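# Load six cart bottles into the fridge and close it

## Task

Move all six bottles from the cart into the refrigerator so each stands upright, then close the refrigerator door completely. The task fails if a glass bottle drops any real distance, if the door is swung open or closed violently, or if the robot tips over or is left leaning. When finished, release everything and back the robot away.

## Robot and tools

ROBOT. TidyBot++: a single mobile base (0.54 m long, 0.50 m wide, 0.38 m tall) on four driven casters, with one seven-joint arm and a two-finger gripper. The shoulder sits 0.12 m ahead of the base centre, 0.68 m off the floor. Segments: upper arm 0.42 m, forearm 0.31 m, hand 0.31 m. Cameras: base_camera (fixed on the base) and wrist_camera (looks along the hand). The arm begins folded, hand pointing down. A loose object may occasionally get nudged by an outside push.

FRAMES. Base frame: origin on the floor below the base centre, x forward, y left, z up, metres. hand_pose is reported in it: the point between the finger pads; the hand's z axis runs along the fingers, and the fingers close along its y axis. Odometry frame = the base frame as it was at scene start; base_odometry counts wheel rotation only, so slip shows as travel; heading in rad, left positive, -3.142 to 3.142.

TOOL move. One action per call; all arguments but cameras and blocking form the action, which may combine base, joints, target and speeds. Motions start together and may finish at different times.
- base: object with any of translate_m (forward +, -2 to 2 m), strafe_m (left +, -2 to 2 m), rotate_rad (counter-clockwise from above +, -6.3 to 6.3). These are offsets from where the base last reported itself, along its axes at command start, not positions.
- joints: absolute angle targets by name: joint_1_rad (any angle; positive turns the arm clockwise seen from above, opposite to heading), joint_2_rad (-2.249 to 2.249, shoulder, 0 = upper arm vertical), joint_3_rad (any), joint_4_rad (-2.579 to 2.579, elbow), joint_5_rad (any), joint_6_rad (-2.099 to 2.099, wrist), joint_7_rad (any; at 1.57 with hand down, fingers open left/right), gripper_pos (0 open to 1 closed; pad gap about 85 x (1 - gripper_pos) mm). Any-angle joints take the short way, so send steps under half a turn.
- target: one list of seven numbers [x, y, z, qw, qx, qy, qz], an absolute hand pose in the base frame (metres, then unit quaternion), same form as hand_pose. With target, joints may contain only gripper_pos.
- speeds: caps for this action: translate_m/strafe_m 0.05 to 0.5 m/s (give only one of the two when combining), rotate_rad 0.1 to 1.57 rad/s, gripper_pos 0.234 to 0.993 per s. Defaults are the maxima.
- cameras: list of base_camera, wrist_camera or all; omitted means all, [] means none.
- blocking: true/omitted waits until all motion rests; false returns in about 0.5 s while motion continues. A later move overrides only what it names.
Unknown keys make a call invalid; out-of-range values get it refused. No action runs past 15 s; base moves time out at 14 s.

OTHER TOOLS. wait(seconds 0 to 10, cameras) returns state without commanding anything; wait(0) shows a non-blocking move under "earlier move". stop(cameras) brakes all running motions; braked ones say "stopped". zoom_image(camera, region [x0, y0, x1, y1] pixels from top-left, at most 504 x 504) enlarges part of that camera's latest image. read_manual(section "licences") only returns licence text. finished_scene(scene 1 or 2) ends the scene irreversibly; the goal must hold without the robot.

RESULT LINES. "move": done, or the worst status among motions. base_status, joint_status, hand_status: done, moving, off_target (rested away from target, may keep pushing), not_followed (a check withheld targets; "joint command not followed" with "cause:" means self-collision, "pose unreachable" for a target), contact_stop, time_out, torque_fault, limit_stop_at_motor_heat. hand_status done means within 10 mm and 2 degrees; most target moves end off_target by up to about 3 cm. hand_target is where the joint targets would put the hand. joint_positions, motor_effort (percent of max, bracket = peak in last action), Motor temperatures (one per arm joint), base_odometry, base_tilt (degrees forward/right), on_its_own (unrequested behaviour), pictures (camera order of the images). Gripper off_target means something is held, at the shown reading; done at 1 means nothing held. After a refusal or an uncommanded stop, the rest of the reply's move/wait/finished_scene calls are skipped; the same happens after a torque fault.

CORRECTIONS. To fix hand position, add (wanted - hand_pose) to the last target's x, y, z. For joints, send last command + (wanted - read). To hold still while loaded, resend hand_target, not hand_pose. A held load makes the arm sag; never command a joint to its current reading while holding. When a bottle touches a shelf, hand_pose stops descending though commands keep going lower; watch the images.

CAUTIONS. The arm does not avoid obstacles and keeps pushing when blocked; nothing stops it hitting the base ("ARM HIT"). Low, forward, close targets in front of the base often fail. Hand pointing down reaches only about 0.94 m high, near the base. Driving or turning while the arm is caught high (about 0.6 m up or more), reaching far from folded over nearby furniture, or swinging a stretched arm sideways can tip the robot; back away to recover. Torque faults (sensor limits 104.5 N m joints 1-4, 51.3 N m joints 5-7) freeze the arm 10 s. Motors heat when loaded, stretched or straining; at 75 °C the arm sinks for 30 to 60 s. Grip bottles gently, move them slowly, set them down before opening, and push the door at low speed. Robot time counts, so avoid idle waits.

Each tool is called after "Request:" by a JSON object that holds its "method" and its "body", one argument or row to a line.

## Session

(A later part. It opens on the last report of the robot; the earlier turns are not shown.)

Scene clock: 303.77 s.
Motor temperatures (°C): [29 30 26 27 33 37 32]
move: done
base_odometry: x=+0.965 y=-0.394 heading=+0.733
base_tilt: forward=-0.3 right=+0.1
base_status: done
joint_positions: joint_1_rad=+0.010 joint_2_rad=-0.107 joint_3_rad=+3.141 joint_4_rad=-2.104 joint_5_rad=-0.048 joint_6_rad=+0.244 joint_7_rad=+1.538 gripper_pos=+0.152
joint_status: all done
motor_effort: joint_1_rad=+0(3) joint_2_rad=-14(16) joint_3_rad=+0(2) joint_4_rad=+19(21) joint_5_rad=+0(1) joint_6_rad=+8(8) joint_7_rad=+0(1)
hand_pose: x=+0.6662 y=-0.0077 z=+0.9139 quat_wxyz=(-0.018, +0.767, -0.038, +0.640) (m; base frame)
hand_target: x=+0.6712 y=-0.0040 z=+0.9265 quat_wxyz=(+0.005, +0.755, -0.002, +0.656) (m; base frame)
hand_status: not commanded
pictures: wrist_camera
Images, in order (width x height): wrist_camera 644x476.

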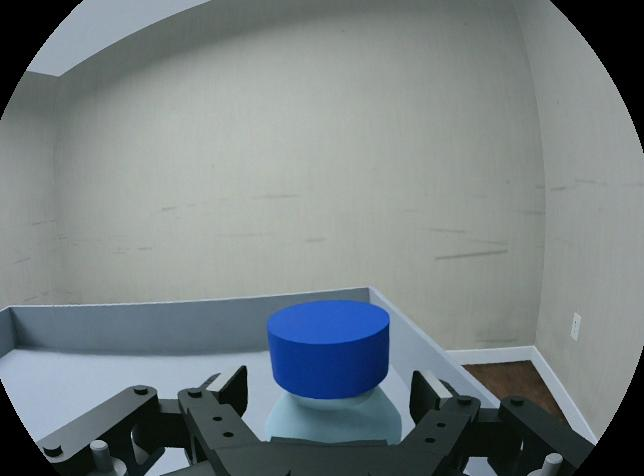

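Request:
{"method": "move", "body": {
  "joints": {"joint_4_rad": -2.07},
  "cameras": []
}}

Request:
{"method": "move", "body": {
  "joints": {"gripper_pos": 0.49},
  "speeds": {"gripper_pos": 0.234},
  "cameras": ["wrist_camera"]
}}

Request:
{"method": "move", "body": {
  "joints": {"joint_2_rad": -0.22, "joint_4_rad": -1.65, "joint_6_rad": -0.17},
  "cameras": ["wrist_camera"]
}}

Request:
{"method": "move", "body": {
  "base": {"translate_m": -0.45},
  "cameras": []
}}

Scene clock: 305.07 s.
Motor temperatures (°C): [29 30 26 27 33 37 32]
move: done
base_odometry: x=+0.965 y=-0.394 heading=+0.733
base_tilt: forward=-0.3 right=+0.1
base_status: not commanded
joint_positions: joint_1_rad=+0.010 joint_2_rad=-0.107 joint_3_rad=+3.141 joint_4_rad=-2.096 joint_5_rad=-0.048 joint_6_rad=+0.245 joint_7_rad=+1.538 gripper_pos=+0.152
joint_status: all done
motor_effort: joint_1_rad=+0(1) joint_2_rad=-13(14) joint_3_rad=+0(1) joint_4_rad=+19(20) joint_5_rad=+0(1) joint_6_rad=+9(9) joint_7_rad=+0(0)
hand_pose: x=+0.6677 y=-0.0077 z=+0.9190 quat_wxyz=(-0.018, +0.765, -0.038, +0.643) (m; base frame)
hand_target: x=+0.6762 y=-0.0041 z=+0.9443 quat_wxyz=(+0.005, +0.745, -0.002, +0.667) (m; base frame)
hand_status: not commanded
pictures: none
No camera images: "cameras" was empty.

Scene clock: 306.83 s.
Motor temperatures (°C): [29 30 26 27 33 37 32]
move: off_target
base_odometry: x=+0.965 y=-0.394 heading=+0.733
base_tilt: forward=-0.3 right=+0.1
base_status: not commanded
joint_positions: joint_1_rad=+0.010 joint_2_rad=-0.107 joint_3_rad=+3.141 joint_4_rad=-2.096 joint_5_rad=-0.048 joint_6_rad=+0.246 joint_7_rad=+1.538 gripper_pos=+0.451
joint_status: gripper_pos off_target (ended at +0.451, target +0.490)
motor_effort: joint_1_rad=+1(1) joint_2_rad=-13(14) joint_3_rad=+1(1) joint_4_rad=+19(20) joint_5_rad=+0(1) joint_6_rad=+8(9) joint_7_rad=+0(1)
hand_pose: x=+0.6678 y=-0.0077 z=+0.9193 quat_wxyz=(-0.018, +0.764, -0.038, +0.644) (m; base frame)
hand_target: x=+0.6762 y=-0.0041 z=+0.9443 quat_wxyz=(+0.005, +0.745, -0.002, +0.667) (m; base frame)
hand_status: not commanded
pictures: wrist_camera
Images, in order (width x height): wrist_camera 644x476.

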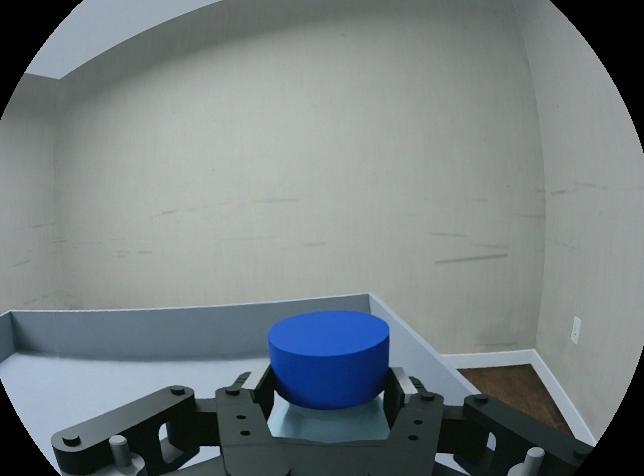

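Scene clock: 308.70 s.
Motor temperatures (°C): [29 30 26 27 33 37 32]
move: off_target
base_odometry: x=+0.965 y=-0.394 heading=+0.733
base_tilt: forward=-0.3 right=+0.1
base_status: not commanded
joint_positions: joint_1_rad=+0.010 joint_2_rad=-0.196 joint_3_rad=+3.141 joint_4_rad=-1.718 joint_5_rad=-0.048 joint_6_rad=-0.127 joint_7_rad=+1.539 gripper_pos=+0.451
joint_status: joint_4_rad off_target (ended at -1.718, target -1.650); the others done
motor_effort: joint_1_rad=+1(1) joint_2_rad=-16(21) joint_3_rad=+0(1) joint_4_rad=+26(28) joint_5_rad=-1(1) joint_6_rad=+13(14) joint_7_rad=+0(1)
hand_pose: x=+0.6615 y=-0.0020 z=+1.0857 quat_wxyz=(-0.026, +0.733, -0.031, +0.679) (m; base frame)
hand_target: x=+0.6497 y=-0.0035 z=+1.1275 quat_wxyz=(+0.004, +0.717, -0.001, +0.697) (m; base frame)
hand_status: not commanded
pictures: wrist_camera
Images, in order (width x height): wrist_camera 644x476.

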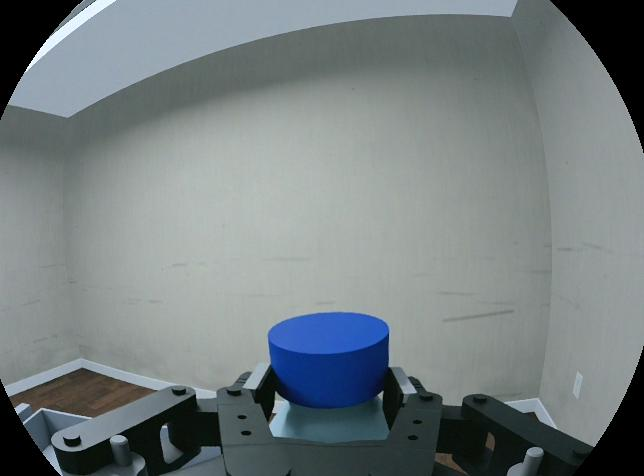

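Scene clock: 310.90 s.
Motor temperatures (°C): [29 30 26 27 33 37 32]
move: done
base_odometry: x=+0.630 y=-0.695 heading=+0.733
base_tilt: forward=-0.3 right=+0.1
base_status: done
joint_positions: joint_1_rad=+0.008 joint_2_rad=-0.209 joint_3_rad=+3.141 joint_4_rad=-1.716 joint_5_rad=-0.047 joint_6_rad=-0.135 joint_7_rad=+1.539 gripper_pos=+0.451
joint_status: not commanded
motor_effort: joint_1_rad=+1(3) joint_2_rad=-15(21) joint_3_rad=+0(3) joint_4_rad=+26(28) joint_5_rad=+0(1) joint_6_rad=+13(14) joint_7_rad=+0(1)
hand_pose: x=+0.6558 y=-0.0009 z=+1.0914 quat_wxyz=(-0.026, +0.731, -0.030, +0.681) (m; base frame)
hand_target: x=+0.6497 y=-0.0035 z=+1.1275 quat_wxyz=(+0.004, +0.717, -0.001, +0.697) (m; base frame)
hand_status: not commanded
pictures: none
No camera images: "cameras" was empty.

Request:
{"method": "move", "body": {
  "base": {"translate_m": 0.465, "strafe_m": 1.01, "rotate_rad": 1.289},
  "speeds": {"rotate_rad": 0.5},
  "target": [0.655, 0.150, 1.13, -0.025, 0.742, 0.0, 0.669],
  "cameras": ["wrist_camera"]
}}

Request:
{"method": "move", "body": {
  "base": {"translate_m": 0.85},
  "cameras": ["wrist_camera"]
}}

Scene clock: 315.20 s.
Motor temperatures (°C): [29 30 26 27 33 37 32]
move: off_target
base_odometry: x=+0.300 y=+0.366 heading=+2.024
base_tilt: forward=-0.3 right=+0.1
base_status: done
joint_positions: joint_1_rad=+0.895 joint_2_rad=-0.229 joint_3_rad=+2.114 joint_4_rad=-1.526 joint_5_rad=+0.131 joint_6_rad=-0.328 joint_7_rad=+1.196 gripper_pos=+0.451
joint_status: not commanded
motor_effort: joint_1_rad=+1(3) joint_2_rad=-2(18) joint_3_rad=+5(7) joint_4_rad=+25(26) joint_5_rad=+1(2) joint_6_rad=+12(13) joint_7_rad=+0(1)
hand_pose: x=+0.6628 y=+0.1418 z=+1.0937 quat_wxyz=(-0.031, +0.758, +0.000, +0.652) (m; base frame)
hand_target: x=+0.6550 y=+0.1500 z=+1.1300 quat_wxyz=(-0.025, +0.742, +0.000, +0.669) (m; base frame)
hand_status: off_target (0.038 m and 2.7 deg from the pose sent, 0.156 m and 3.9 deg at the start)
pictures: wrist_camera
Images, in order (width x height): wrist_camera 644x476.

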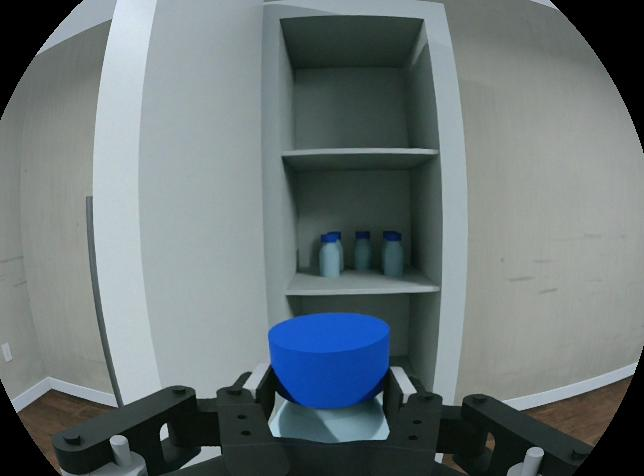

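Scene clock: 318.10 s.
Motor temperatures (°C): [29 30 26 27 33 37 32]
move: done
base_odometry: x=-0.072 y=+1.131 heading=+2.023
base_tilt: forward=-0.3 right=+0.1
base_status: done
joint_positions: joint_1_rad=+0.895 joint_2_rad=-0.233 joint_3_rad=+2.114 joint_4_rad=-1.523 joint_5_rad=+0.131 joint_6_rad=-0.331 joint_7_rad=+1.196 gripper_pos=+0.451
joint_status: not commanded
motor_effort: joint_1_rad=+0(3) joint_2_rad=-2(5) joint_3_rad=+5(7) joint_4_rad=+25(26) joint_5_rad=+1(2) joint_6_rad=+12(13) joint_7_rad=+0(1)
hand_pose: x=+0.6614 y=+0.1433 z=+1.0955 quat_wxyz=(-0.029, +0.757, +0.001, +0.653) (m; base frame)
hand_target: x=+0.6550 y=+0.1500 z=+1.1300 quat_wxyz=(-0.025, +0.742, +0.000, +0.669) (m; base frame)
hand_status: not commanded
pictures: wrist_camera
Images, in order (width x height): wrist_camera 644x476.

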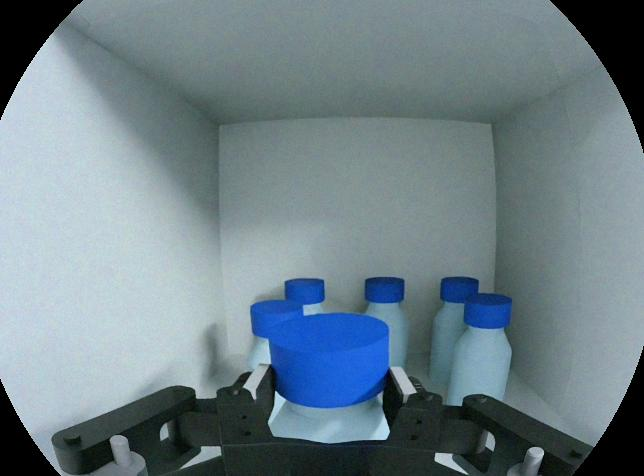

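Request:
{"method": "move", "body": {
  "base": {"translate_m": 0.09, "strafe_m": -0.024},
  "speeds": {"translate_m": 0.2},
  "cameras": ["wrist_camera"]
}}

Scene clock: 320.37 s.
Motor temperatures (°C): [29 30 26 27 33 37 32]
move: done
base_odometry: x=-0.090 y=+1.223 heading=+2.023
base_tilt: forward=-0.3 right=+0.1
base_status: done
joint_positions: joint_1_rad=+0.895 joint_2_rad=-0.230 joint_3_rad=+2.114 joint_4_rad=-1.522 joint_5_rad=+0.132 joint_6_rad=-0.331 joint_7_rad=+1.195 gripper_pos=+0.451
joint_status: not commanded
motor_effort: joint_1_rad=+0(2) joint_2_rad=-3(5) joint_3_rad=+5(6) joint_4_rad=+25(26) joint_5_rad=+1(2) joint_6_rad=+12(12) joint_7_rad=+0(1)
hand_pose: x=+0.6622 y=+0.1420 z=+1.0948 quat_wxyz=(-0.030, +0.757, +0.000, +0.652) (m; base frame)
hand_target: x=+0.6550 y=+0.1500 z=+1.1300 quat_wxyz=(-0.025, +0.742, +0.000, +0.669) (m; base frame)
hand_status: not commanded
pictures: wrist_camera
Images, in order (width x height): wrist_camera 644x476.

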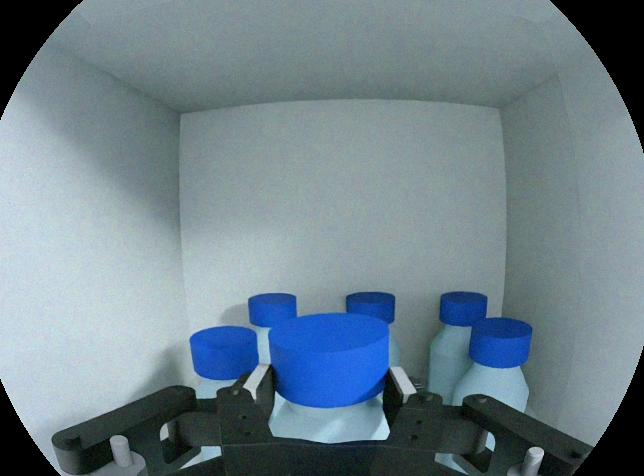

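Request:
{"method": "move", "body": {
  "base": {"translate_m": 0.05, "strafe_m": -0.017},
  "speeds": {"translate_m": 0.15},
  "cameras": ["wrist_camera"]
}}

Scene clock: 321.87 s.
Motor temperatures (°C): [29 30 26 27 33 37 32]
move: done
base_odometry: x=-0.097 y=+1.275 heading=+2.024
base_tilt: forward=-0.3 right=+0.1
base_status: done
joint_positions: joint_1_rad=+0.897 joint_2_rad=-0.230 joint_3_rad=+2.114 joint_4_rad=-1.522 joint_5_rad=+0.132 joint_6_rad=-0.332 joint_7_rad=+1.195 gripper_pos=+0.451
joint_status: not commanded
motor_effort: joint_1_rad=+1(2) joint_2_rad=-3(5) joint_3_rad=+5(7) joint_4_rad=+25(26) joint_5_rad=+1(2) joint_6_rad=+11(13) joint_7_rad=+0(1)
hand_pose: x=+0.6624 y=+0.1411 z=+1.0948 quat_wxyz=(-0.029, +0.758, +0.000, +0.652) (m; base frame)
hand_target: x=+0.6550 y=+0.1500 z=+1.1300 quat_wxyz=(-0.025, +0.742, +0.000, +0.669) (m; base frame)
hand_status: not commanded
pictures: wrist_camera
Images, in order (width x height): wrist_camera 644x476.

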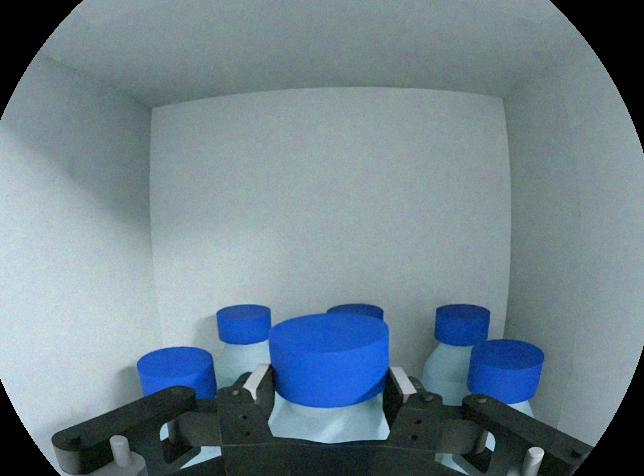

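Request:
{"method": "move", "body": {
  "base": {"translate_m": 0.035, "strafe_m": -0.005},
  "speeds": {"translate_m": 0.15},
  "target": [0.655, 0.150, 1.113, -0.025, 0.742, 0.0, 0.669],
  "cameras": ["wrist_camera"]
}}

Request:
{"method": "move", "body": {
  "target": [0.655, 0.150, 1.100, -0.025, 0.741, 0.0, 0.670],
  "cameras": ["wrist_camera"]
}}

Scene clock: 323.60 s.
Motor temperatures (°C): [29 30 26 27 33 37 32]
move: off_target
base_odometry: x=-0.108 y=+1.309 heading=+2.023
base_tilt: forward=-0.3 right=+0.1
base_status: done
joint_positions: joint_1_rad=+0.916 joint_2_rad=-0.256 joint_3_rad=+2.114 joint_4_rad=-1.534 joint_5_rad=+0.105 joint_6_rad=-0.332 joint_7_rad=+1.198 gripper_pos=+0.451
joint_status: not commanded
motor_effort: joint_1_rad=+0(2) joint_2_rad=-1(4) joint_3_rad=+6(7) joint_4_rad=+25(26) joint_5_rad=+1(3) joint_6_rad=+12(13) joint_7_rad=-1(1)
hand_pose: x=+0.6585 y=+0.1401 z=+1.0928 quat_wxyz=(-0.024, +0.757, -0.007, +0.653) (m; base frame)
hand_target: x=+0.6550 y=+0.1500 z=+1.1130 quat_wxyz=(-0.025, +0.742, +0.000, +0.669) (m; base frame)
hand_status: off_target (0.023 m and 2.7 deg from the pose sent, 0.022 m and 2.7 deg at the start)
pictures: wrist_camera
Images, in order (width x height): wrist_camera 644x476.

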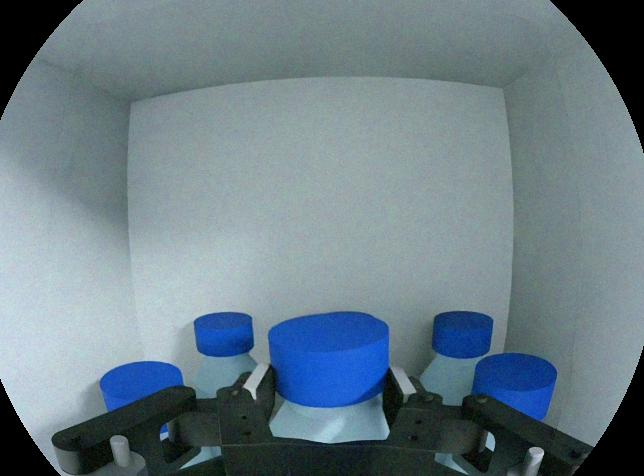

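Scene clock: 324.33 s.
Motor temperatures (°C): [29 30 26 27 33 37 32]
move: off_target
base_odometry: x=-0.108 y=+1.309 heading=+2.023
base_tilt: forward=-0.3 right=+0.1
base_status: not commanded
joint_positions: joint_1_rad=+0.926 joint_2_rad=-0.271 joint_3_rad=+2.114 joint_4_rad=-1.576 joint_5_rad=+0.068 joint_6_rad=-0.322 joint_7_rad=+1.213 gripper_pos=+0.451
joint_status: not commanded
motor_effort: joint_1_rad=+0(1) joint_2_rad=-1(3) joint_3_rad=+6(7) joint_4_rad=+25(26) joint_5_rad=+1(2) joint_6_rad=+11(13) joint_7_rad=+0(1)
hand_pose: x=+0.6567 y=+0.1386 z=+1.0726 quat_wxyz=(-0.024, +0.766, -0.013, +0.643) (m; base frame)
hand_target: x=+0.6550 y=+0.1500 z=+1.1000 quat_wxyz=(-0.025, +0.742, +0.000, +0.670) (m; base frame)
hand_status: off_target (0.030 m and 4.4 deg from the pose sent, 0.013 m and 2.8 deg at the start)
pictures: wrist_camera
Images, in order (width x height): wrist_camera 644x476.

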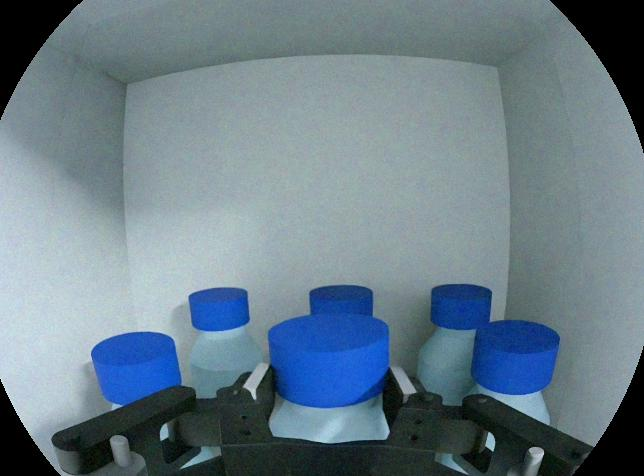

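Request:
{"method": "move", "body": {
  "target": [0.655, 0.150, 1.088, -0.025, 0.740, 0.0, 0.671],
  "cameras": []
}}

Request:
{"method": "move", "body": {
  "target": [0.655, 0.150, 1.080, -0.025, 0.738, 0.0, 0.673],
  "cameras": ["wrist_camera"]
}}

Scene clock: 325.60 s.
Motor temperatures (°C): [29 30 26 27 33 37 32]
move: off_target
base_odometry: x=-0.108 y=+1.309 heading=+2.023
base_tilt: forward=-0.3 right=+0.1
base_status: not commanded
joint_positions: joint_1_rad=+0.935 joint_2_rad=-0.285 joint_3_rad=+2.114 joint_4_rad=-1.617 joint_5_rad=+0.030 joint_6_rad=-0.295 joint_7_rad=+1.235 gripper_pos=+0.451
joint_status: not commanded
motor_effort: joint_1_rad=+0(1) joint_2_rad=+0(2) joint_3_rad=+6(7) joint_4_rad=+25(26) joint_5_rad=+1(2) joint_6_rad=+12(13) joint_7_rad=+0(1)
hand_pose: x=+0.6557 y=+0.1372 z=+1.0573 quat_wxyz=(-0.024, +0.769, -0.015, +0.639) (m; base frame)
hand_target: x=+0.6550 y=+0.1500 z=+1.0880 quat_wxyz=(-0.025, +0.741, +0.000, +0.672) (m; base frame)
hand_status: off_target (0.033 m and 5.2 deg from the pose sent, 0.019 m and 4.6 deg at the start)
pictures: none
No camera images: "cameras" was empty.

Scene clock: 326.23 s.
Motor temperatures (°C): [29 30 26 27 33 37 32]
move: off_target
base_odometry: x=-0.108 y=+1.309 heading=+2.023
base_tilt: forward=-0.3 right=+0.1
base_status: not commanded
joint_positions: joint_1_rad=+0.945 joint_2_rad=-0.297 joint_3_rad=+2.114 joint_4_rad=-1.643 joint_5_rad=-0.001 joint_6_rad=-0.260 joint_7_rad=+1.257 gripper_pos=+0.451
joint_status: not commanded
motor_effort: joint_1_rad=+1(2) joint_2_rad=-1(2) joint_3_rad=+6(7) joint_4_rad=+25(25) joint_5_rad=+1(2) joint_6_rad=+11(12) joint_7_rad=+0(1)
hand_pose: x=+0.6556 y=+0.1372 z=+1.0538 quat_wxyz=(-0.025, +0.765, -0.015, +0.644) (m; base frame)
hand_target: x=+0.6550 y=+0.1500 z=+1.0800 quat_wxyz=(-0.025, +0.739, +0.000, +0.674) (m; base frame)
hand_status: off_target (0.029 m and 4.8 deg from the pose sent, 0.026 m and 5.5 deg at the start)
pictures: wrist_camera
Images, in order (width x height): wrist_camera 644x476.

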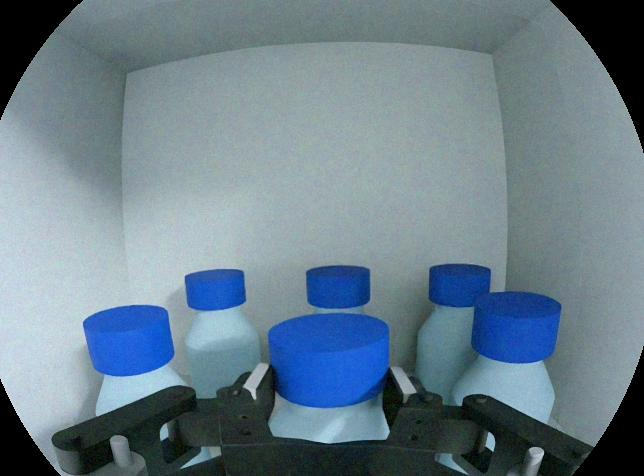

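Almost there.

Request:
{"method": "move", "body": {
  "target": [0.655, 0.150, 1.072, -0.025, 0.740, 0.0, 0.671],
  "cameras": []
}}

Request:
{"method": "move", "body": {
  "target": [0.655, 0.150, 1.065, -0.025, 0.742, 0.0, 0.669],
  "cameras": ["wrist_camera"]
}}

Scene clock: 327.13 s.
Motor temperatures (°C): [29 30 26 27 33 37 32]
move: off_target
base_odometry: x=-0.108 y=+1.309 heading=+2.023
base_tilt: forward=-0.3 right=+0.1
base_status: not commanded
joint_positions: joint_1_rad=+0.949 joint_2_rad=-0.302 joint_3_rad=+2.114 joint_4_rad=-1.655 joint_5_rad=-0.012 joint_6_rad=-0.241 joint_7_rad=+1.265 gripper_pos=+0.451
joint_status: not commanded
motor_effort: joint_1_rad=+1(1) joint_2_rad=+1(1) joint_3_rad=+6(6) joint_4_rad=+23(25) joint_5_rad=+0(1) joint_6_rad=+11(12) joint_7_rad=+1(1)
hand_pose: x=+0.6556 y=+0.1374 z=+1.0535 quat_wxyz=(-0.024, +0.761, -0.014, +0.648) (m; base frame)
hand_target: x=+0.6550 y=+0.1500 z=+1.0720 quat_wxyz=(-0.025, +0.741, +0.000, +0.672) (m; base frame)
hand_status: off_target (0.022 m and 4.0 deg from the pose sent, 0.022 m and 4.5 deg at the start)
pictures: none
No camera images: "cameras" was empty.

Scene clock: 327.67 s.
Motor temperatures (°C): [29 30 26 27 33 37 32]
move: off_target
base_odometry: x=-0.108 y=+1.309 heading=+2.023
base_tilt: forward=-0.3 right=+0.1
base_status: not commanded
joint_positions: joint_1_rad=+0.951 joint_2_rad=-0.307 joint_3_rad=+2.114 joint_4_rad=-1.665 joint_5_rad=-0.020 joint_6_rad=-0.224 joint_7_rad=+1.271 gripper_pos=+0.451
joint_status: not commanded
motor_effort: joint_1_rad=+0(1) joint_2_rad=+0(1) joint_3_rad=+5(6) joint_4_rad=+22(23) joint_5_rad=+0(1) joint_6_rad=+10(11) joint_7_rad=+0(1)
hand_pose: x=+0.6555 y=+0.1376 z=+1.0533 quat_wxyz=(-0.024, +0.759, -0.014, +0.651) (m; base frame)
hand_target: x=+0.6550 y=+0.1500 z=+1.0650 quat_wxyz=(-0.025, +0.742, +0.000, +0.669) (m; base frame)
hand_status: off_target (0.017 m and 3.2 deg from the pose sent, 0.017 m and 3.7 deg at the start)
pictures: wrist_camera
Images, in order (width x height): wrist_camera 644x476.

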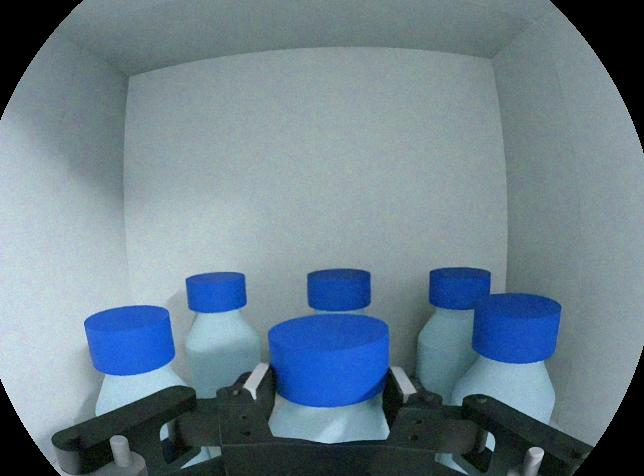

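Request:
{"method": "move", "body": {
  "target": [0.655, 0.150, 1.066, -0.025, 0.750, 0.0, 0.660],
  "cameras": []
}}

Request:
{"method": "move", "body": {
  "joints": {"gripper_pos": 0.22},
  "speeds": {"gripper_pos": 0.234},
  "cameras": ["wrist_camera"]
}}

Request:
{"method": "move", "body": {
  "base": {"translate_m": -0.45},
  "speeds": {"translate_m": 0.25},
  "cameras": ["wrist_camera"]
}}

Scene clock: 328.80 s.
Motor temperatures (°C): [29 30 26 27 33 37 32]
move: off_target
base_odometry: x=-0.108 y=+1.309 heading=+2.023
base_tilt: forward=-0.3 right=+0.1
base_status: not commanded
joint_positions: joint_1_rad=+0.951 joint_2_rad=-0.307 joint_3_rad=+2.114 joint_4_rad=-1.665 joint_5_rad=-0.019 joint_6_rad=-0.224 joint_7_rad=+1.271 gripper_pos=+0.451
joint_status: not commanded
motor_effort: joint_1_rad=+1(2) joint_2_rad=+1(1) joint_3_rad=+6(6) joint_4_rad=+22(22) joint_5_rad=+0(1) joint_6_rad=+9(10) joint_7_rad=+0(1)
hand_pose: x=+0.6555 y=+0.1376 z=+1.0533 quat_wxyz=(-0.024, +0.759, -0.014, +0.651) (m; base frame)
hand_target: x=+0.6550 y=+0.1500 z=+1.0660 quat_wxyz=(-0.025, +0.750, +0.000, +0.660) (m; base frame)
hand_status: off_target (0.018 m and 2.1 deg from the pose sent, 0.018 m and 2.1 deg at the start)
pictures: none
No camera images: "cameras" was empty.

Scene clock: 330.27 s.
Motor temperatures (°C): [29 30 26 27 33 37 32]
move: done
base_odometry: x=-0.108 y=+1.309 heading=+2.023
base_tilt: forward=-0.3 right=+0.1
base_status: not commanded
joint_positions: joint_1_rad=+0.951 joint_2_rad=-0.306 joint_3_rad=+2.114 joint_4_rad=-1.665 joint_5_rad=-0.019 joint_6_rad=-0.224 joint_7_rad=+1.271 gripper_pos=+0.220
joint_status: all done
motor_effort: joint_1_rad=+0(2) joint_2_rad=+1(2) joint_3_rad=+5(7) joint_4_rad=+20(25) joint_5_rad=+1(1) joint_6_rad=+8(12) joint_7_rad=+0(1)
hand_pose: x=+0.6555 y=+0.1375 z=+1.0532 quat_wxyz=(-0.024, +0.759, -0.014, +0.651) (m; base frame)
hand_target: x=+0.6550 y=+0.1500 z=+1.0660 quat_wxyz=(-0.025, +0.750, +0.000, +0.660) (m; base frame)
hand_status: not commanded
pictures: wrist_camera
Images, in order (width x height): wrist_camera 644x476.

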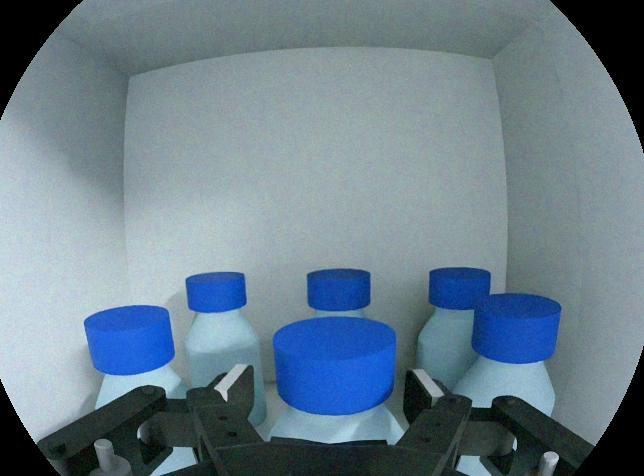

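Scene clock: 332.90 s.
Motor temperatures (°C): [29 30 26 27 33 37 32]
move: done
base_odometry: x=+0.089 y=+0.904 heading=+2.024
base_tilt: forward=-0.3 right=+0.1
base_status: done
joint_positions: joint_1_rad=+0.951 joint_2_rad=-0.308 joint_3_rad=+2.114 joint_4_rad=-1.665 joint_5_rad=-0.019 joint_6_rad=-0.224 joint_7_rad=+1.271 gripper_pos=+0.220
joint_status: not commanded
motor_effort: joint_1_rad=+0(2) joint_2_rad=+1(4) joint_3_rad=+5(7) joint_4_rad=+21(21) joint_5_rad=+0(2) joint_6_rad=+8(9) joint_7_rad=+0(1)
hand_pose: x=+0.6553 y=+0.1378 z=+1.0534 quat_wxyz=(-0.023, +0.758, -0.013, +0.651) (m; base frame)
hand_target: x=+0.6550 y=+0.1500 z=+1.0660 quat_wxyz=(-0.025, +0.750, +0.000, +0.660) (m; base frame)
hand_status: not commanded
pictures: wrist_camera
Images, in order (width x height): wrist_camera 644x476.

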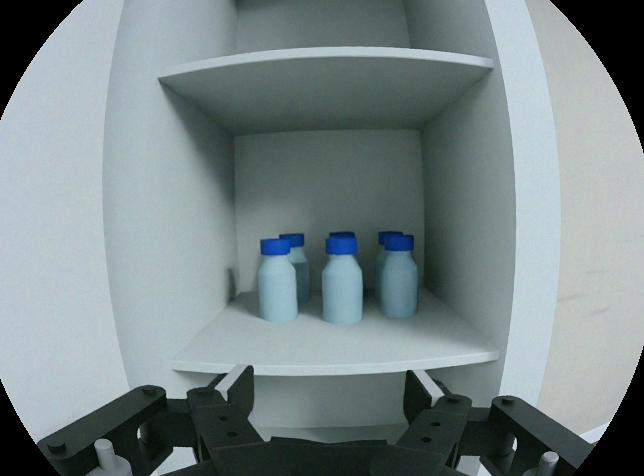

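Request:
{"method": "move", "body": {
  "base": {"translate_m": -0.6},
  "cameras": []
}}

Request:
{"method": "move", "body": {
  "base": {"translate_m": 0.175, "strafe_m": 1.441, "rotate_rad": -1.644},
  "speeds": {"rotate_rad": 0.6},
  "joints": {"joint_1_rad": 0.0, "joint_2_rad": -0.345, "joint_3_rad": 3.15, "joint_4_rad": -2.5, "joint_5_rad": -0.006, "joint_6_rad": 0.612, "joint_7_rad": 1.583, "gripper_pos": 1}
}}

Request:
{"method": "move", "body": {
  "base": {"translate_m": 0.15, "strafe_m": 0.887}
}}

Scene clock: 339.43 s.
Motor temperatures (°C): [29 30 26 27 33 37 32]
move: done
base_odometry: x=+0.352 y=+0.365 heading=+2.024
base_tilt: forward=-0.3 right=+0.1
base_status: done
joint_positions: joint_1_rad=+0.951 joint_2_rad=-0.310 joint_3_rad=+2.114 joint_4_rad=-1.665 joint_5_rad=-0.019 joint_6_rad=-0.224 joint_7_rad=+1.271 gripper_pos=+0.220
joint_status: not commanded
motor_effort: joint_1_rad=+0(2) joint_2_rad=+2(3) joint_3_rad=+6(6) joint_4_rad=+20(21) joint_5_rad=+0(1) joint_6_rad=+7(9) joint_7_rad=+0(1)
hand_pose: x=+0.6548 y=+0.1385 z=+1.0539 quat_wxyz=(-0.023, +0.758, -0.013, +0.652) (m; base frame)
hand_target: x=+0.6550 y=+0.1500 z=+1.0660 quat_wxyz=(-0.025, +0.750, +0.000, +0.660) (m; base frame)
hand_status: not commanded
pictures: none
No camera images: "cameras" was empty.

Scene clock: 343.60 s.
Motor temperatures (°C): [29 30 26 27 33 37 32]
move: done
base_odometry: x=-1.020 y=-0.109 heading=+0.378
base_tilt: forward=-0.3 right=+0.1
base_status: done
joint_positions: joint_1_rad=+0.012 joint_2_rad=-0.343 joint_3_rad=+3.132 joint_4_rad=-2.483 joint_5_rad=-0.019 joint_6_rad=+0.565 joint_7_rad=+1.538 gripper_pos=+1.000
joint_status: all done
motor_effort: joint_1_rad=+1(2) joint_2_rad=-5(8) joint_3_rad=+1(7) joint_4_rad=+18(21) joint_5_rad=+0(2) joint_6_rad=+9(9) joint_7_rad=+0(1)
hand_pose: x=+0.5535 y=-0.0025 z=+0.9072 quat_wxyz=(-0.011, +0.708, -0.021, +0.705) (m; base frame)
hand_target: x=+0.5502 y=-0.0038 z=+0.9131 quat_wxyz=(+0.006, +0.697, -0.002, +0.717) (m; base frame)
hand_status: not commanded
pictures: base_camera, wrist_camera
Images, in order (width x height): base_camera 644x364, wrist_camera 644x476.

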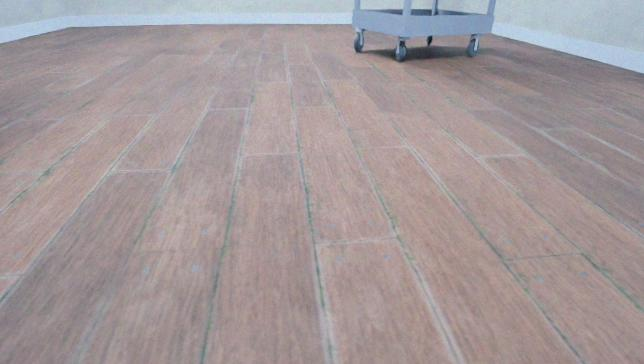

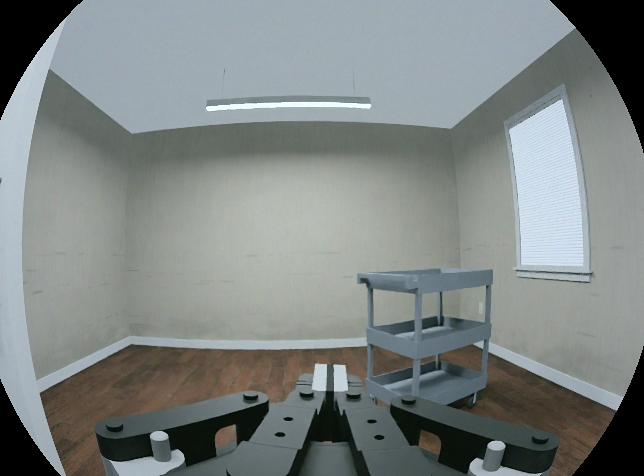

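Scene clock: 346.73 s.
Motor temperatures (°C): [29 30 26 27 33 37 32]
move: done
base_odometry: x=-1.209 y=+0.771 heading=+0.379
base_tilt: forward=-0.3 right=+0.1
base_status: done
joint_positions: joint_1_rad=+0.011 joint_2_rad=-0.343 joint_3_rad=+3.135 joint_4_rad=-2.483 joint_5_rad=-0.019 joint_6_rad=+0.566 joint_7_rad=+1.538 gripper_pos=+1.000
joint_status: not commanded
motor_effort: joint_1_rad=+1(2) joint_2_rad=-5(6) joint_3_rad=+0(2) joint_4_rad=+18(19) joint_5_rad=+0(1) joint_6_rad=+8(9) joint_7_rad=+0(1)
hand_pose: x=+0.5535 y=-0.0031 z=+0.9075 quat_wxyz=(-0.011, +0.708, -0.022, +0.706) (m; base frame)
hand_target: x=+0.5502 y=-0.0038 z=+0.9131 quat_wxyz=(+0.006, +0.697, -0.002, +0.717) (m; base frame)
hand_status: not commanded
pictures: base_camera, wrist_camera
Images, in order (width x height): base_camera 644x364, wrist_camera 644x476.

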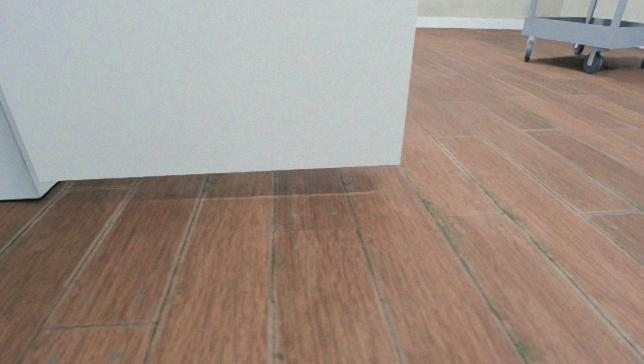

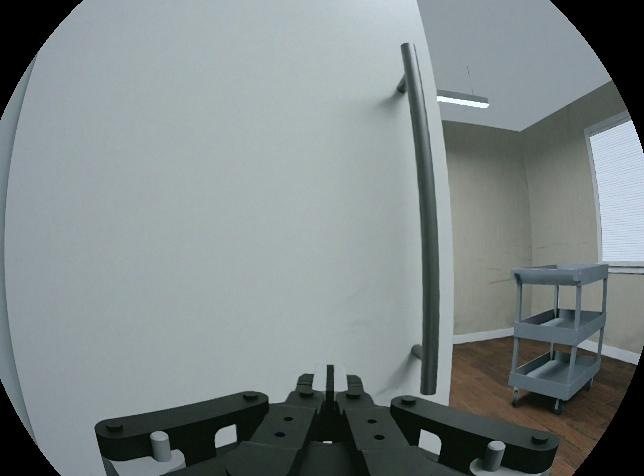

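Request:
{"method": "move", "body": {
  "base": {"translate_m":0.2},
  "speeds": {"translate_m":0.15}
}}

Scene clock: 350.73 s.
Motor temperatures (°C): [29 30 26 27 33 37 32]
move: done
base_odometry: x=-1.023 y=+0.845 heading=+0.379
base_tilt: forward=-0.3 right=+0.1
base_status: done
joint_positions: joint_1_rad=+0.011 joint_2_rad=-0.345 joint_3_rad=+3.135 joint_4_rad=-2.484 joint_5_rad=-0.019 joint_6_rad=+0.566 joint_7_rad=+1.538 gripper_pos=+1.000
joint_status: not commanded
motor_effort: joint_1_rad=+1(1) joint_2_rad=-5(7) joint_3_rad=+1(1) joint_4_rad=+19(19) joint_5_rad=+0(1) joint_6_rad=+8(9) joint_7_rad=+0(1)
hand_pose: x=+0.5529 y=-0.0031 z=+0.9083 quat_wxyz=(-0.011, +0.707, -0.021, +0.707) (m; base frame)
hand_target: x=+0.5502 y=-0.0038 z=+0.9131 quat_wxyz=(+0.006, +0.697, -0.002, +0.717) (m; base frame)
hand_status: not commanded
pictures: base_camera, wrist_camera
Images, in order (width x height): base_camera 644x364, wrist_camera 644x476.

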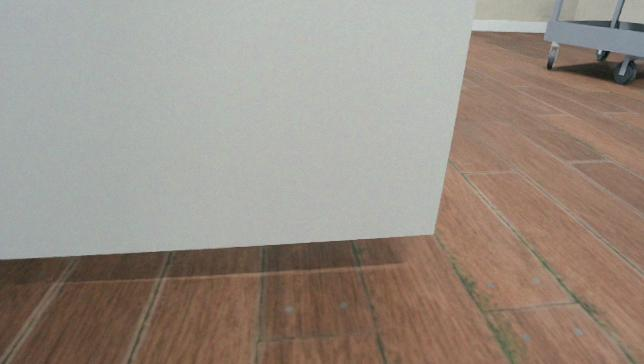

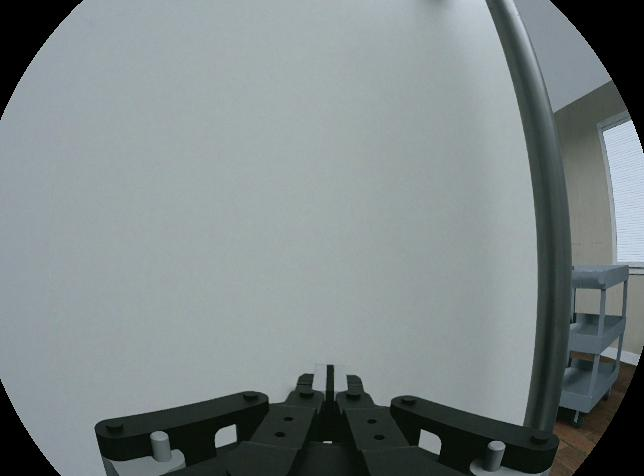

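Request:
{"method": "move", "body": {
  "base": {"translate_m":0.05},
  "speeds": {"translate_m":0.05}
}}

Scene clock: 352.53 s.
Motor temperatures (°C): [29 30 26 27 33 37 32]
move: done
base_odometry: x=-0.977 y=+0.864 heading=+0.379
base_tilt: forward=-0.3 right=+0.1
base_status: done
joint_positions: joint_1_rad=+0.010 joint_2_rad=-0.349 joint_3_rad=+3.135 joint_4_rad=-2.487 joint_5_rad=-0.019 joint_6_rad=+0.568 joint_7_rad=+1.538 gripper_pos=+1.000
joint_status: not commanded
motor_effort: joint_1_rad=+1(2) joint_2_rad=-6(7) joint_3_rad=+1(2) joint_4_rad=+18(20) joint_5_rad=+0(1) joint_6_rad=+8(9) joint_7_rad=-1(1)
hand_pose: x=+0.5513 y=-0.0029 z=+0.9085 quat_wxyz=(-0.011, +0.706, -0.021, +0.707) (m; base frame)
hand_target: x=+0.5502 y=-0.0038 z=+0.9131 quat_wxyz=(+0.006, +0.697, -0.002, +0.717) (m; base frame)
hand_status: not commanded
pictures: base_camera, wrist_camera
Images, in order (width x height): base_camera 644x364, wrist_camera 644x476.

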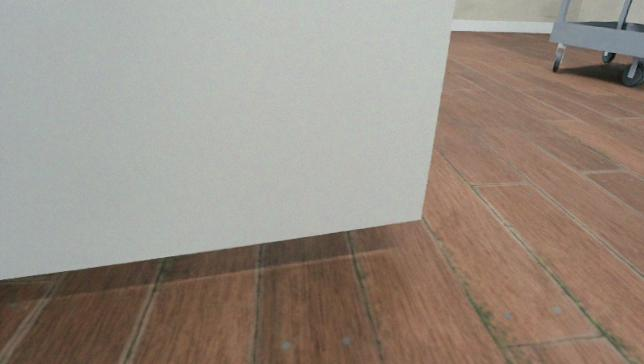

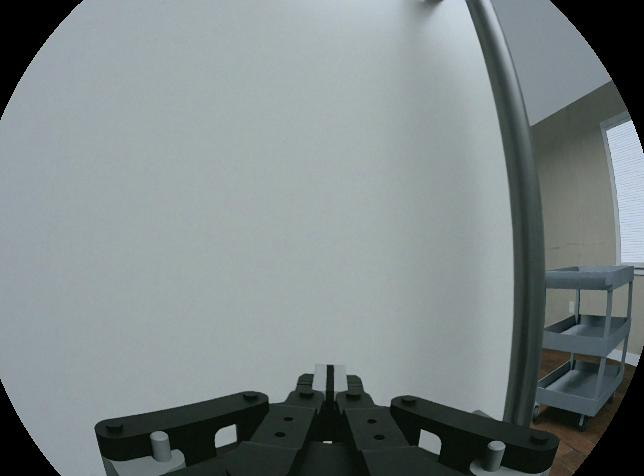

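Request:
{"method": "move", "body": {
  "base": {"translate_m":0.138,"strafe_m":-0.113,"rotate_rad":0.26},
  "speeds": {"translate_m":0.13,"rotate_rad":0.18}
}}

Request:
{"method": "move", "body": {
  "base": {"translate_m":0.138,"strafe_m":-0.113,"rotate_rad":0.26},
  "speeds": {"translate_m":0.13,"rotate_rad":0.18}
}}

Scene clock: 355.03 s.
Motor temperatures (°C): [29 30 26 27 33 37 32]
move: done
base_odometry: x=-0.806 y=+0.810 heading=+0.640
base_tilt: forward=-0.3 right=+0.1
base_status: done
joint_positions: joint_1_rad=+0.010 joint_2_rad=-0.349 joint_3_rad=+3.135 joint_4_rad=-2.487 joint_5_rad=-0.019 joint_6_rad=+0.568 joint_7_rad=+1.538 gripper_pos=+1.000
joint_status: not commanded
motor_effort: joint_1_rad=+0(1) joint_2_rad=-5(6) joint_3_rad=+0(2) joint_4_rad=+19(19) joint_5_rad=+0(1) joint_6_rad=+8(9) joint_7_rad=+0(1)
hand_pose: x=+0.5513 y=-0.0027 z=+0.9086 quat_wxyz=(-0.012, +0.706, -0.021, +0.707) (m; base frame)
hand_target: x=+0.5502 y=-0.0038 z=+0.9131 quat_wxyz=(+0.006, +0.697, -0.002, +0.717) (m; base frame)
hand_status: not commanded
pictures: base_camera, wrist_camera
Images, in order (width x height): base_camera 644x364, wrist_camera 644x476.

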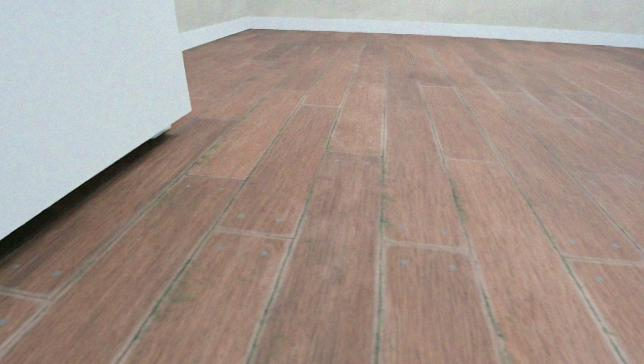

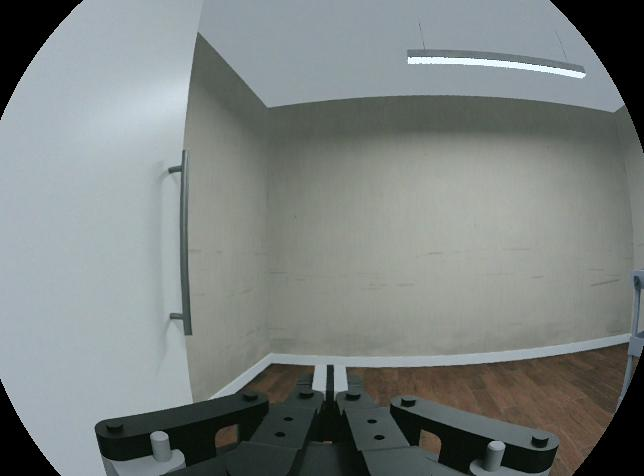

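Scene clock: 357.03 s.
Motor temperatures (°C): [29 30 26 27 33 37 32]
move: done
base_odometry: x=-0.628 y=+0.802 heading=+0.900
base_tilt: forward=-0.3 right=+0.1
base_status: done
joint_positions: joint_1_rad=+0.009 joint_2_rad=-0.350 joint_3_rad=+3.135 joint_4_rad=-2.487 joint_5_rad=-0.019 joint_6_rad=+0.568 joint_7_rad=+1.538 gripper_pos=+1.000
joint_status: not commanded
motor_effort: joint_1_rad=+0(1) joint_2_rad=-5(6) joint_3_rad=+1(1) joint_4_rad=+18(19) joint_5_rad=+0(1) joint_6_rad=+8(9) joint_7_rad=+0(1)
hand_pose: x=+0.5513 y=-0.0025 z=+0.9087 quat_wxyz=(-0.012, +0.706, -0.021, +0.707) (m; base frame)
hand_target: x=+0.5502 y=-0.0038 z=+0.9131 quat_wxyz=(+0.006, +0.697, -0.002, +0.717) (m; base frame)
hand_status: not commanded
pictures: base_camera, wrist_camera
Images, in order (width x height): base_camera 644x364, wrist_camera 644x476.

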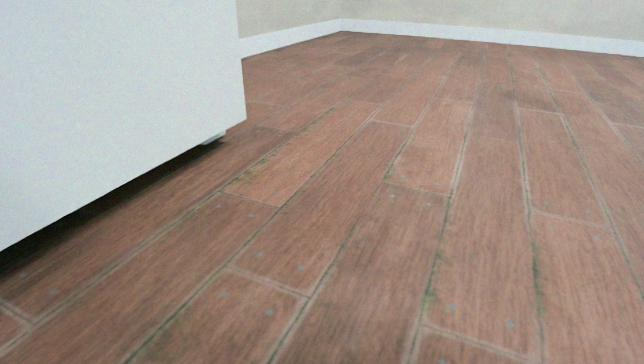

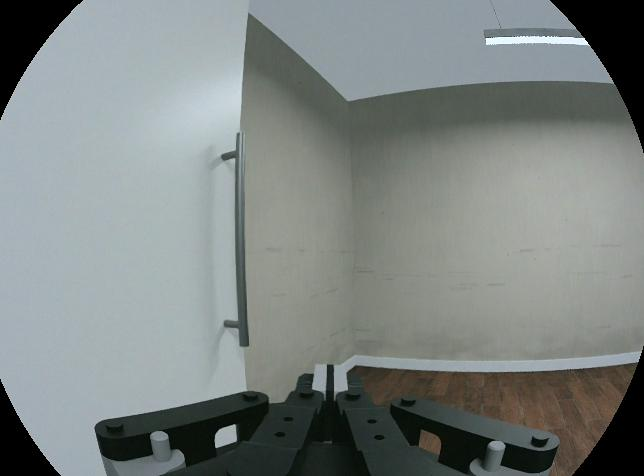

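Request:
{"method": "wait", "body": {
  "seconds": 0.3
}}

Scene clock: 358.07 s.
Motor temperatures (°C): [29 30 26 27 33 37 32]
base_odometry: x=-0.628 y=+0.802 heading=+0.900
base_tilt: forward=-0.3 right=+0.1
base_status: done
joint_positions: joint_1_rad=+0.009 joint_2_rad=-0.350 joint_3_rad=+3.135 joint_4_rad=-2.487 joint_5_rad=-0.019 joint_6_rad=+0.568 joint_7_rad=+1.538 gripper_pos=+1.000
joint_status: not commanded
motor_effort: joint_1_rad=+1(1) joint_2_rad=-5(6) joint_3_rad=+1(1) joint_4_rad=+18(19) joint_5_rad=+0(1) joint_6_rad=+8(9) joint_7_rad=+0(1)
hand_pose: x=+0.5513 y=-0.0025 z=+0.9087 quat_wxyz=(-0.012, +0.706, -0.021, +0.707) (m; base frame)
hand_target: x=+0.5502 y=-0.0038 z=+0.9131 quat_wxyz=(+0.006, +0.697, -0.002, +0.717) (m; base frame)
hand_status: not commanded
wait: 0.30 s; at rest from the start
pictures: base_camera, wrist_camera
Images, in order (width x height): base_camera 644x364, wrist_camera 644x476.

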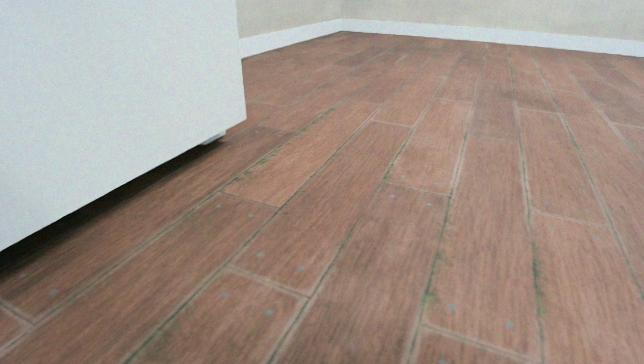

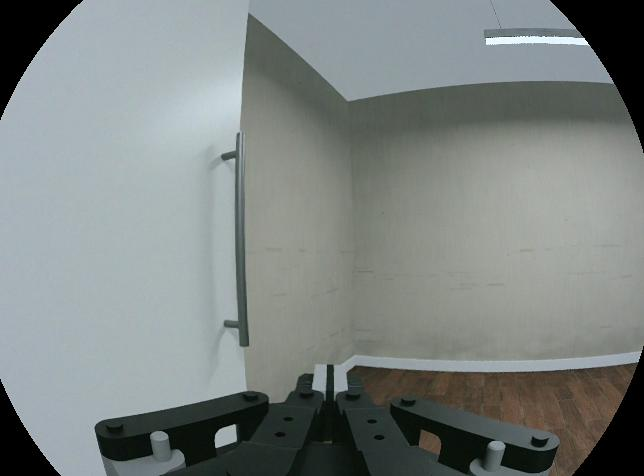

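Request:
{"method": "move", "body": {
  "base": {"translate_m":-0.45,"rotate_rad":0.9,"strafe_m":-0.25}
}}

Scene clock: 360.93 s.
Motor temperatures (°C): [29 30 26 27 33 37 32]
move: done
base_odometry: x=-0.712 y=+0.294 heading=+1.802
base_tilt: forward=-0.3 right=+0.1
base_status: done
joint_positions: joint_1_rad=+0.006 joint_2_rad=-0.349 joint_3_rad=+3.135 joint_4_rad=-2.487 joint_5_rad=-0.019 joint_6_rad=+0.569 joint_7_rad=+1.538 gripper_pos=+1.000
joint_status: not commanded
motor_effort: joint_1_rad=+1(2) joint_2_rad=-5(9) joint_3_rad=+1(2) joint_4_rad=+19(19) joint_5_rad=+1(1) joint_6_rad=+8(9) joint_7_rad=+0(1)
hand_pose: x=+0.5514 y=-0.0015 z=+0.9086 quat_wxyz=(-0.013, +0.706, -0.020, +0.707) (m; base frame)
hand_target: x=+0.5502 y=-0.0038 z=+0.9131 quat_wxyz=(+0.006, +0.697, -0.002, +0.717) (m; base frame)
hand_status: not commanded
pictures: base_camera, wrist_camera
Images, in order (width x height): base_camera 644x364, wrist_camera 644x476.

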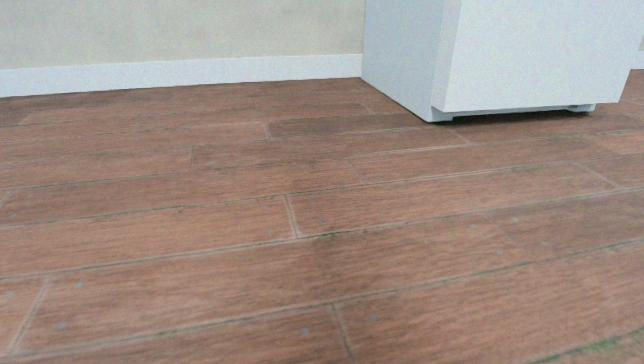

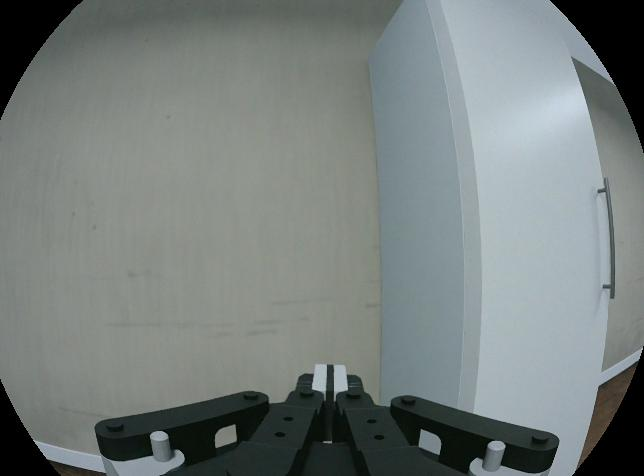

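Request:
{"method": "move", "body": {
  "base": {"strafe_m":-1.1,"rotate_rad":0.3}
}}

Scene clock: 364.87 s.
Motor temperatures (°C): [29 30 26 27 33 37 32]
move: done
base_odometry: x=+0.359 y=+0.546 heading=+2.103
base_tilt: forward=-0.3 right=+0.1
base_status: done
joint_positions: joint_1_rad=+0.003 joint_2_rad=-0.349 joint_3_rad=+3.136 joint_4_rad=-2.487 joint_5_rad=-0.019 joint_6_rad=+0.570 joint_7_rad=+1.538 gripper_pos=+1.000
joint_status: not commanded
motor_effort: joint_1_rad=+1(2) joint_2_rad=-4(6) joint_3_rad=+0(3) joint_4_rad=+19(19) joint_5_rad=+0(1) joint_6_rad=+8(9) joint_7_rad=+0(1)
hand_pose: x=+0.5515 y=-0.0006 z=+0.9088 quat_wxyz=(-0.014, +0.706, -0.019, +0.708) (m; base frame)
hand_target: x=+0.5502 y=-0.0038 z=+0.9131 quat_wxyz=(+0.006, +0.697, -0.002, +0.717) (m; base frame)
hand_status: not commanded
pictures: base_camera, wrist_camera
Images, in order (width x height): base_camera 644x364, wrist_camera 644x476.

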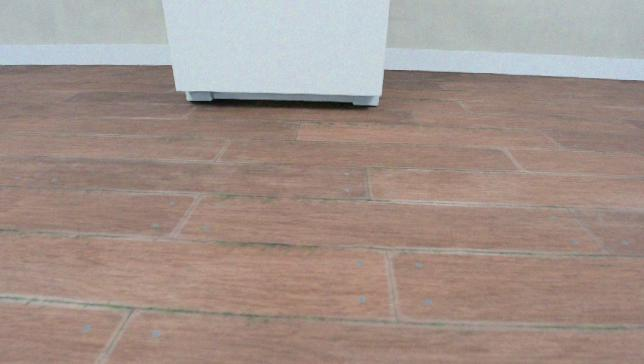

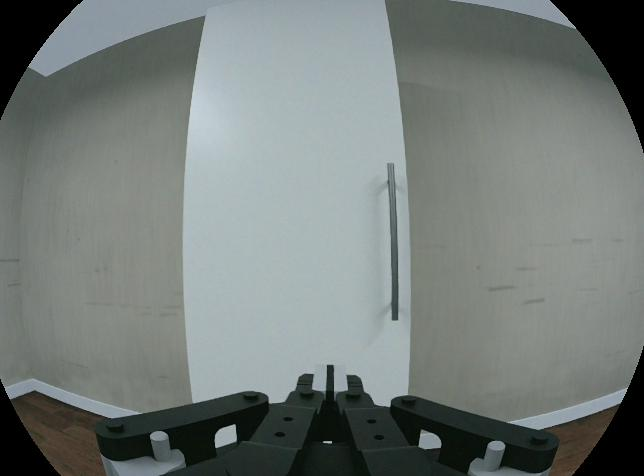

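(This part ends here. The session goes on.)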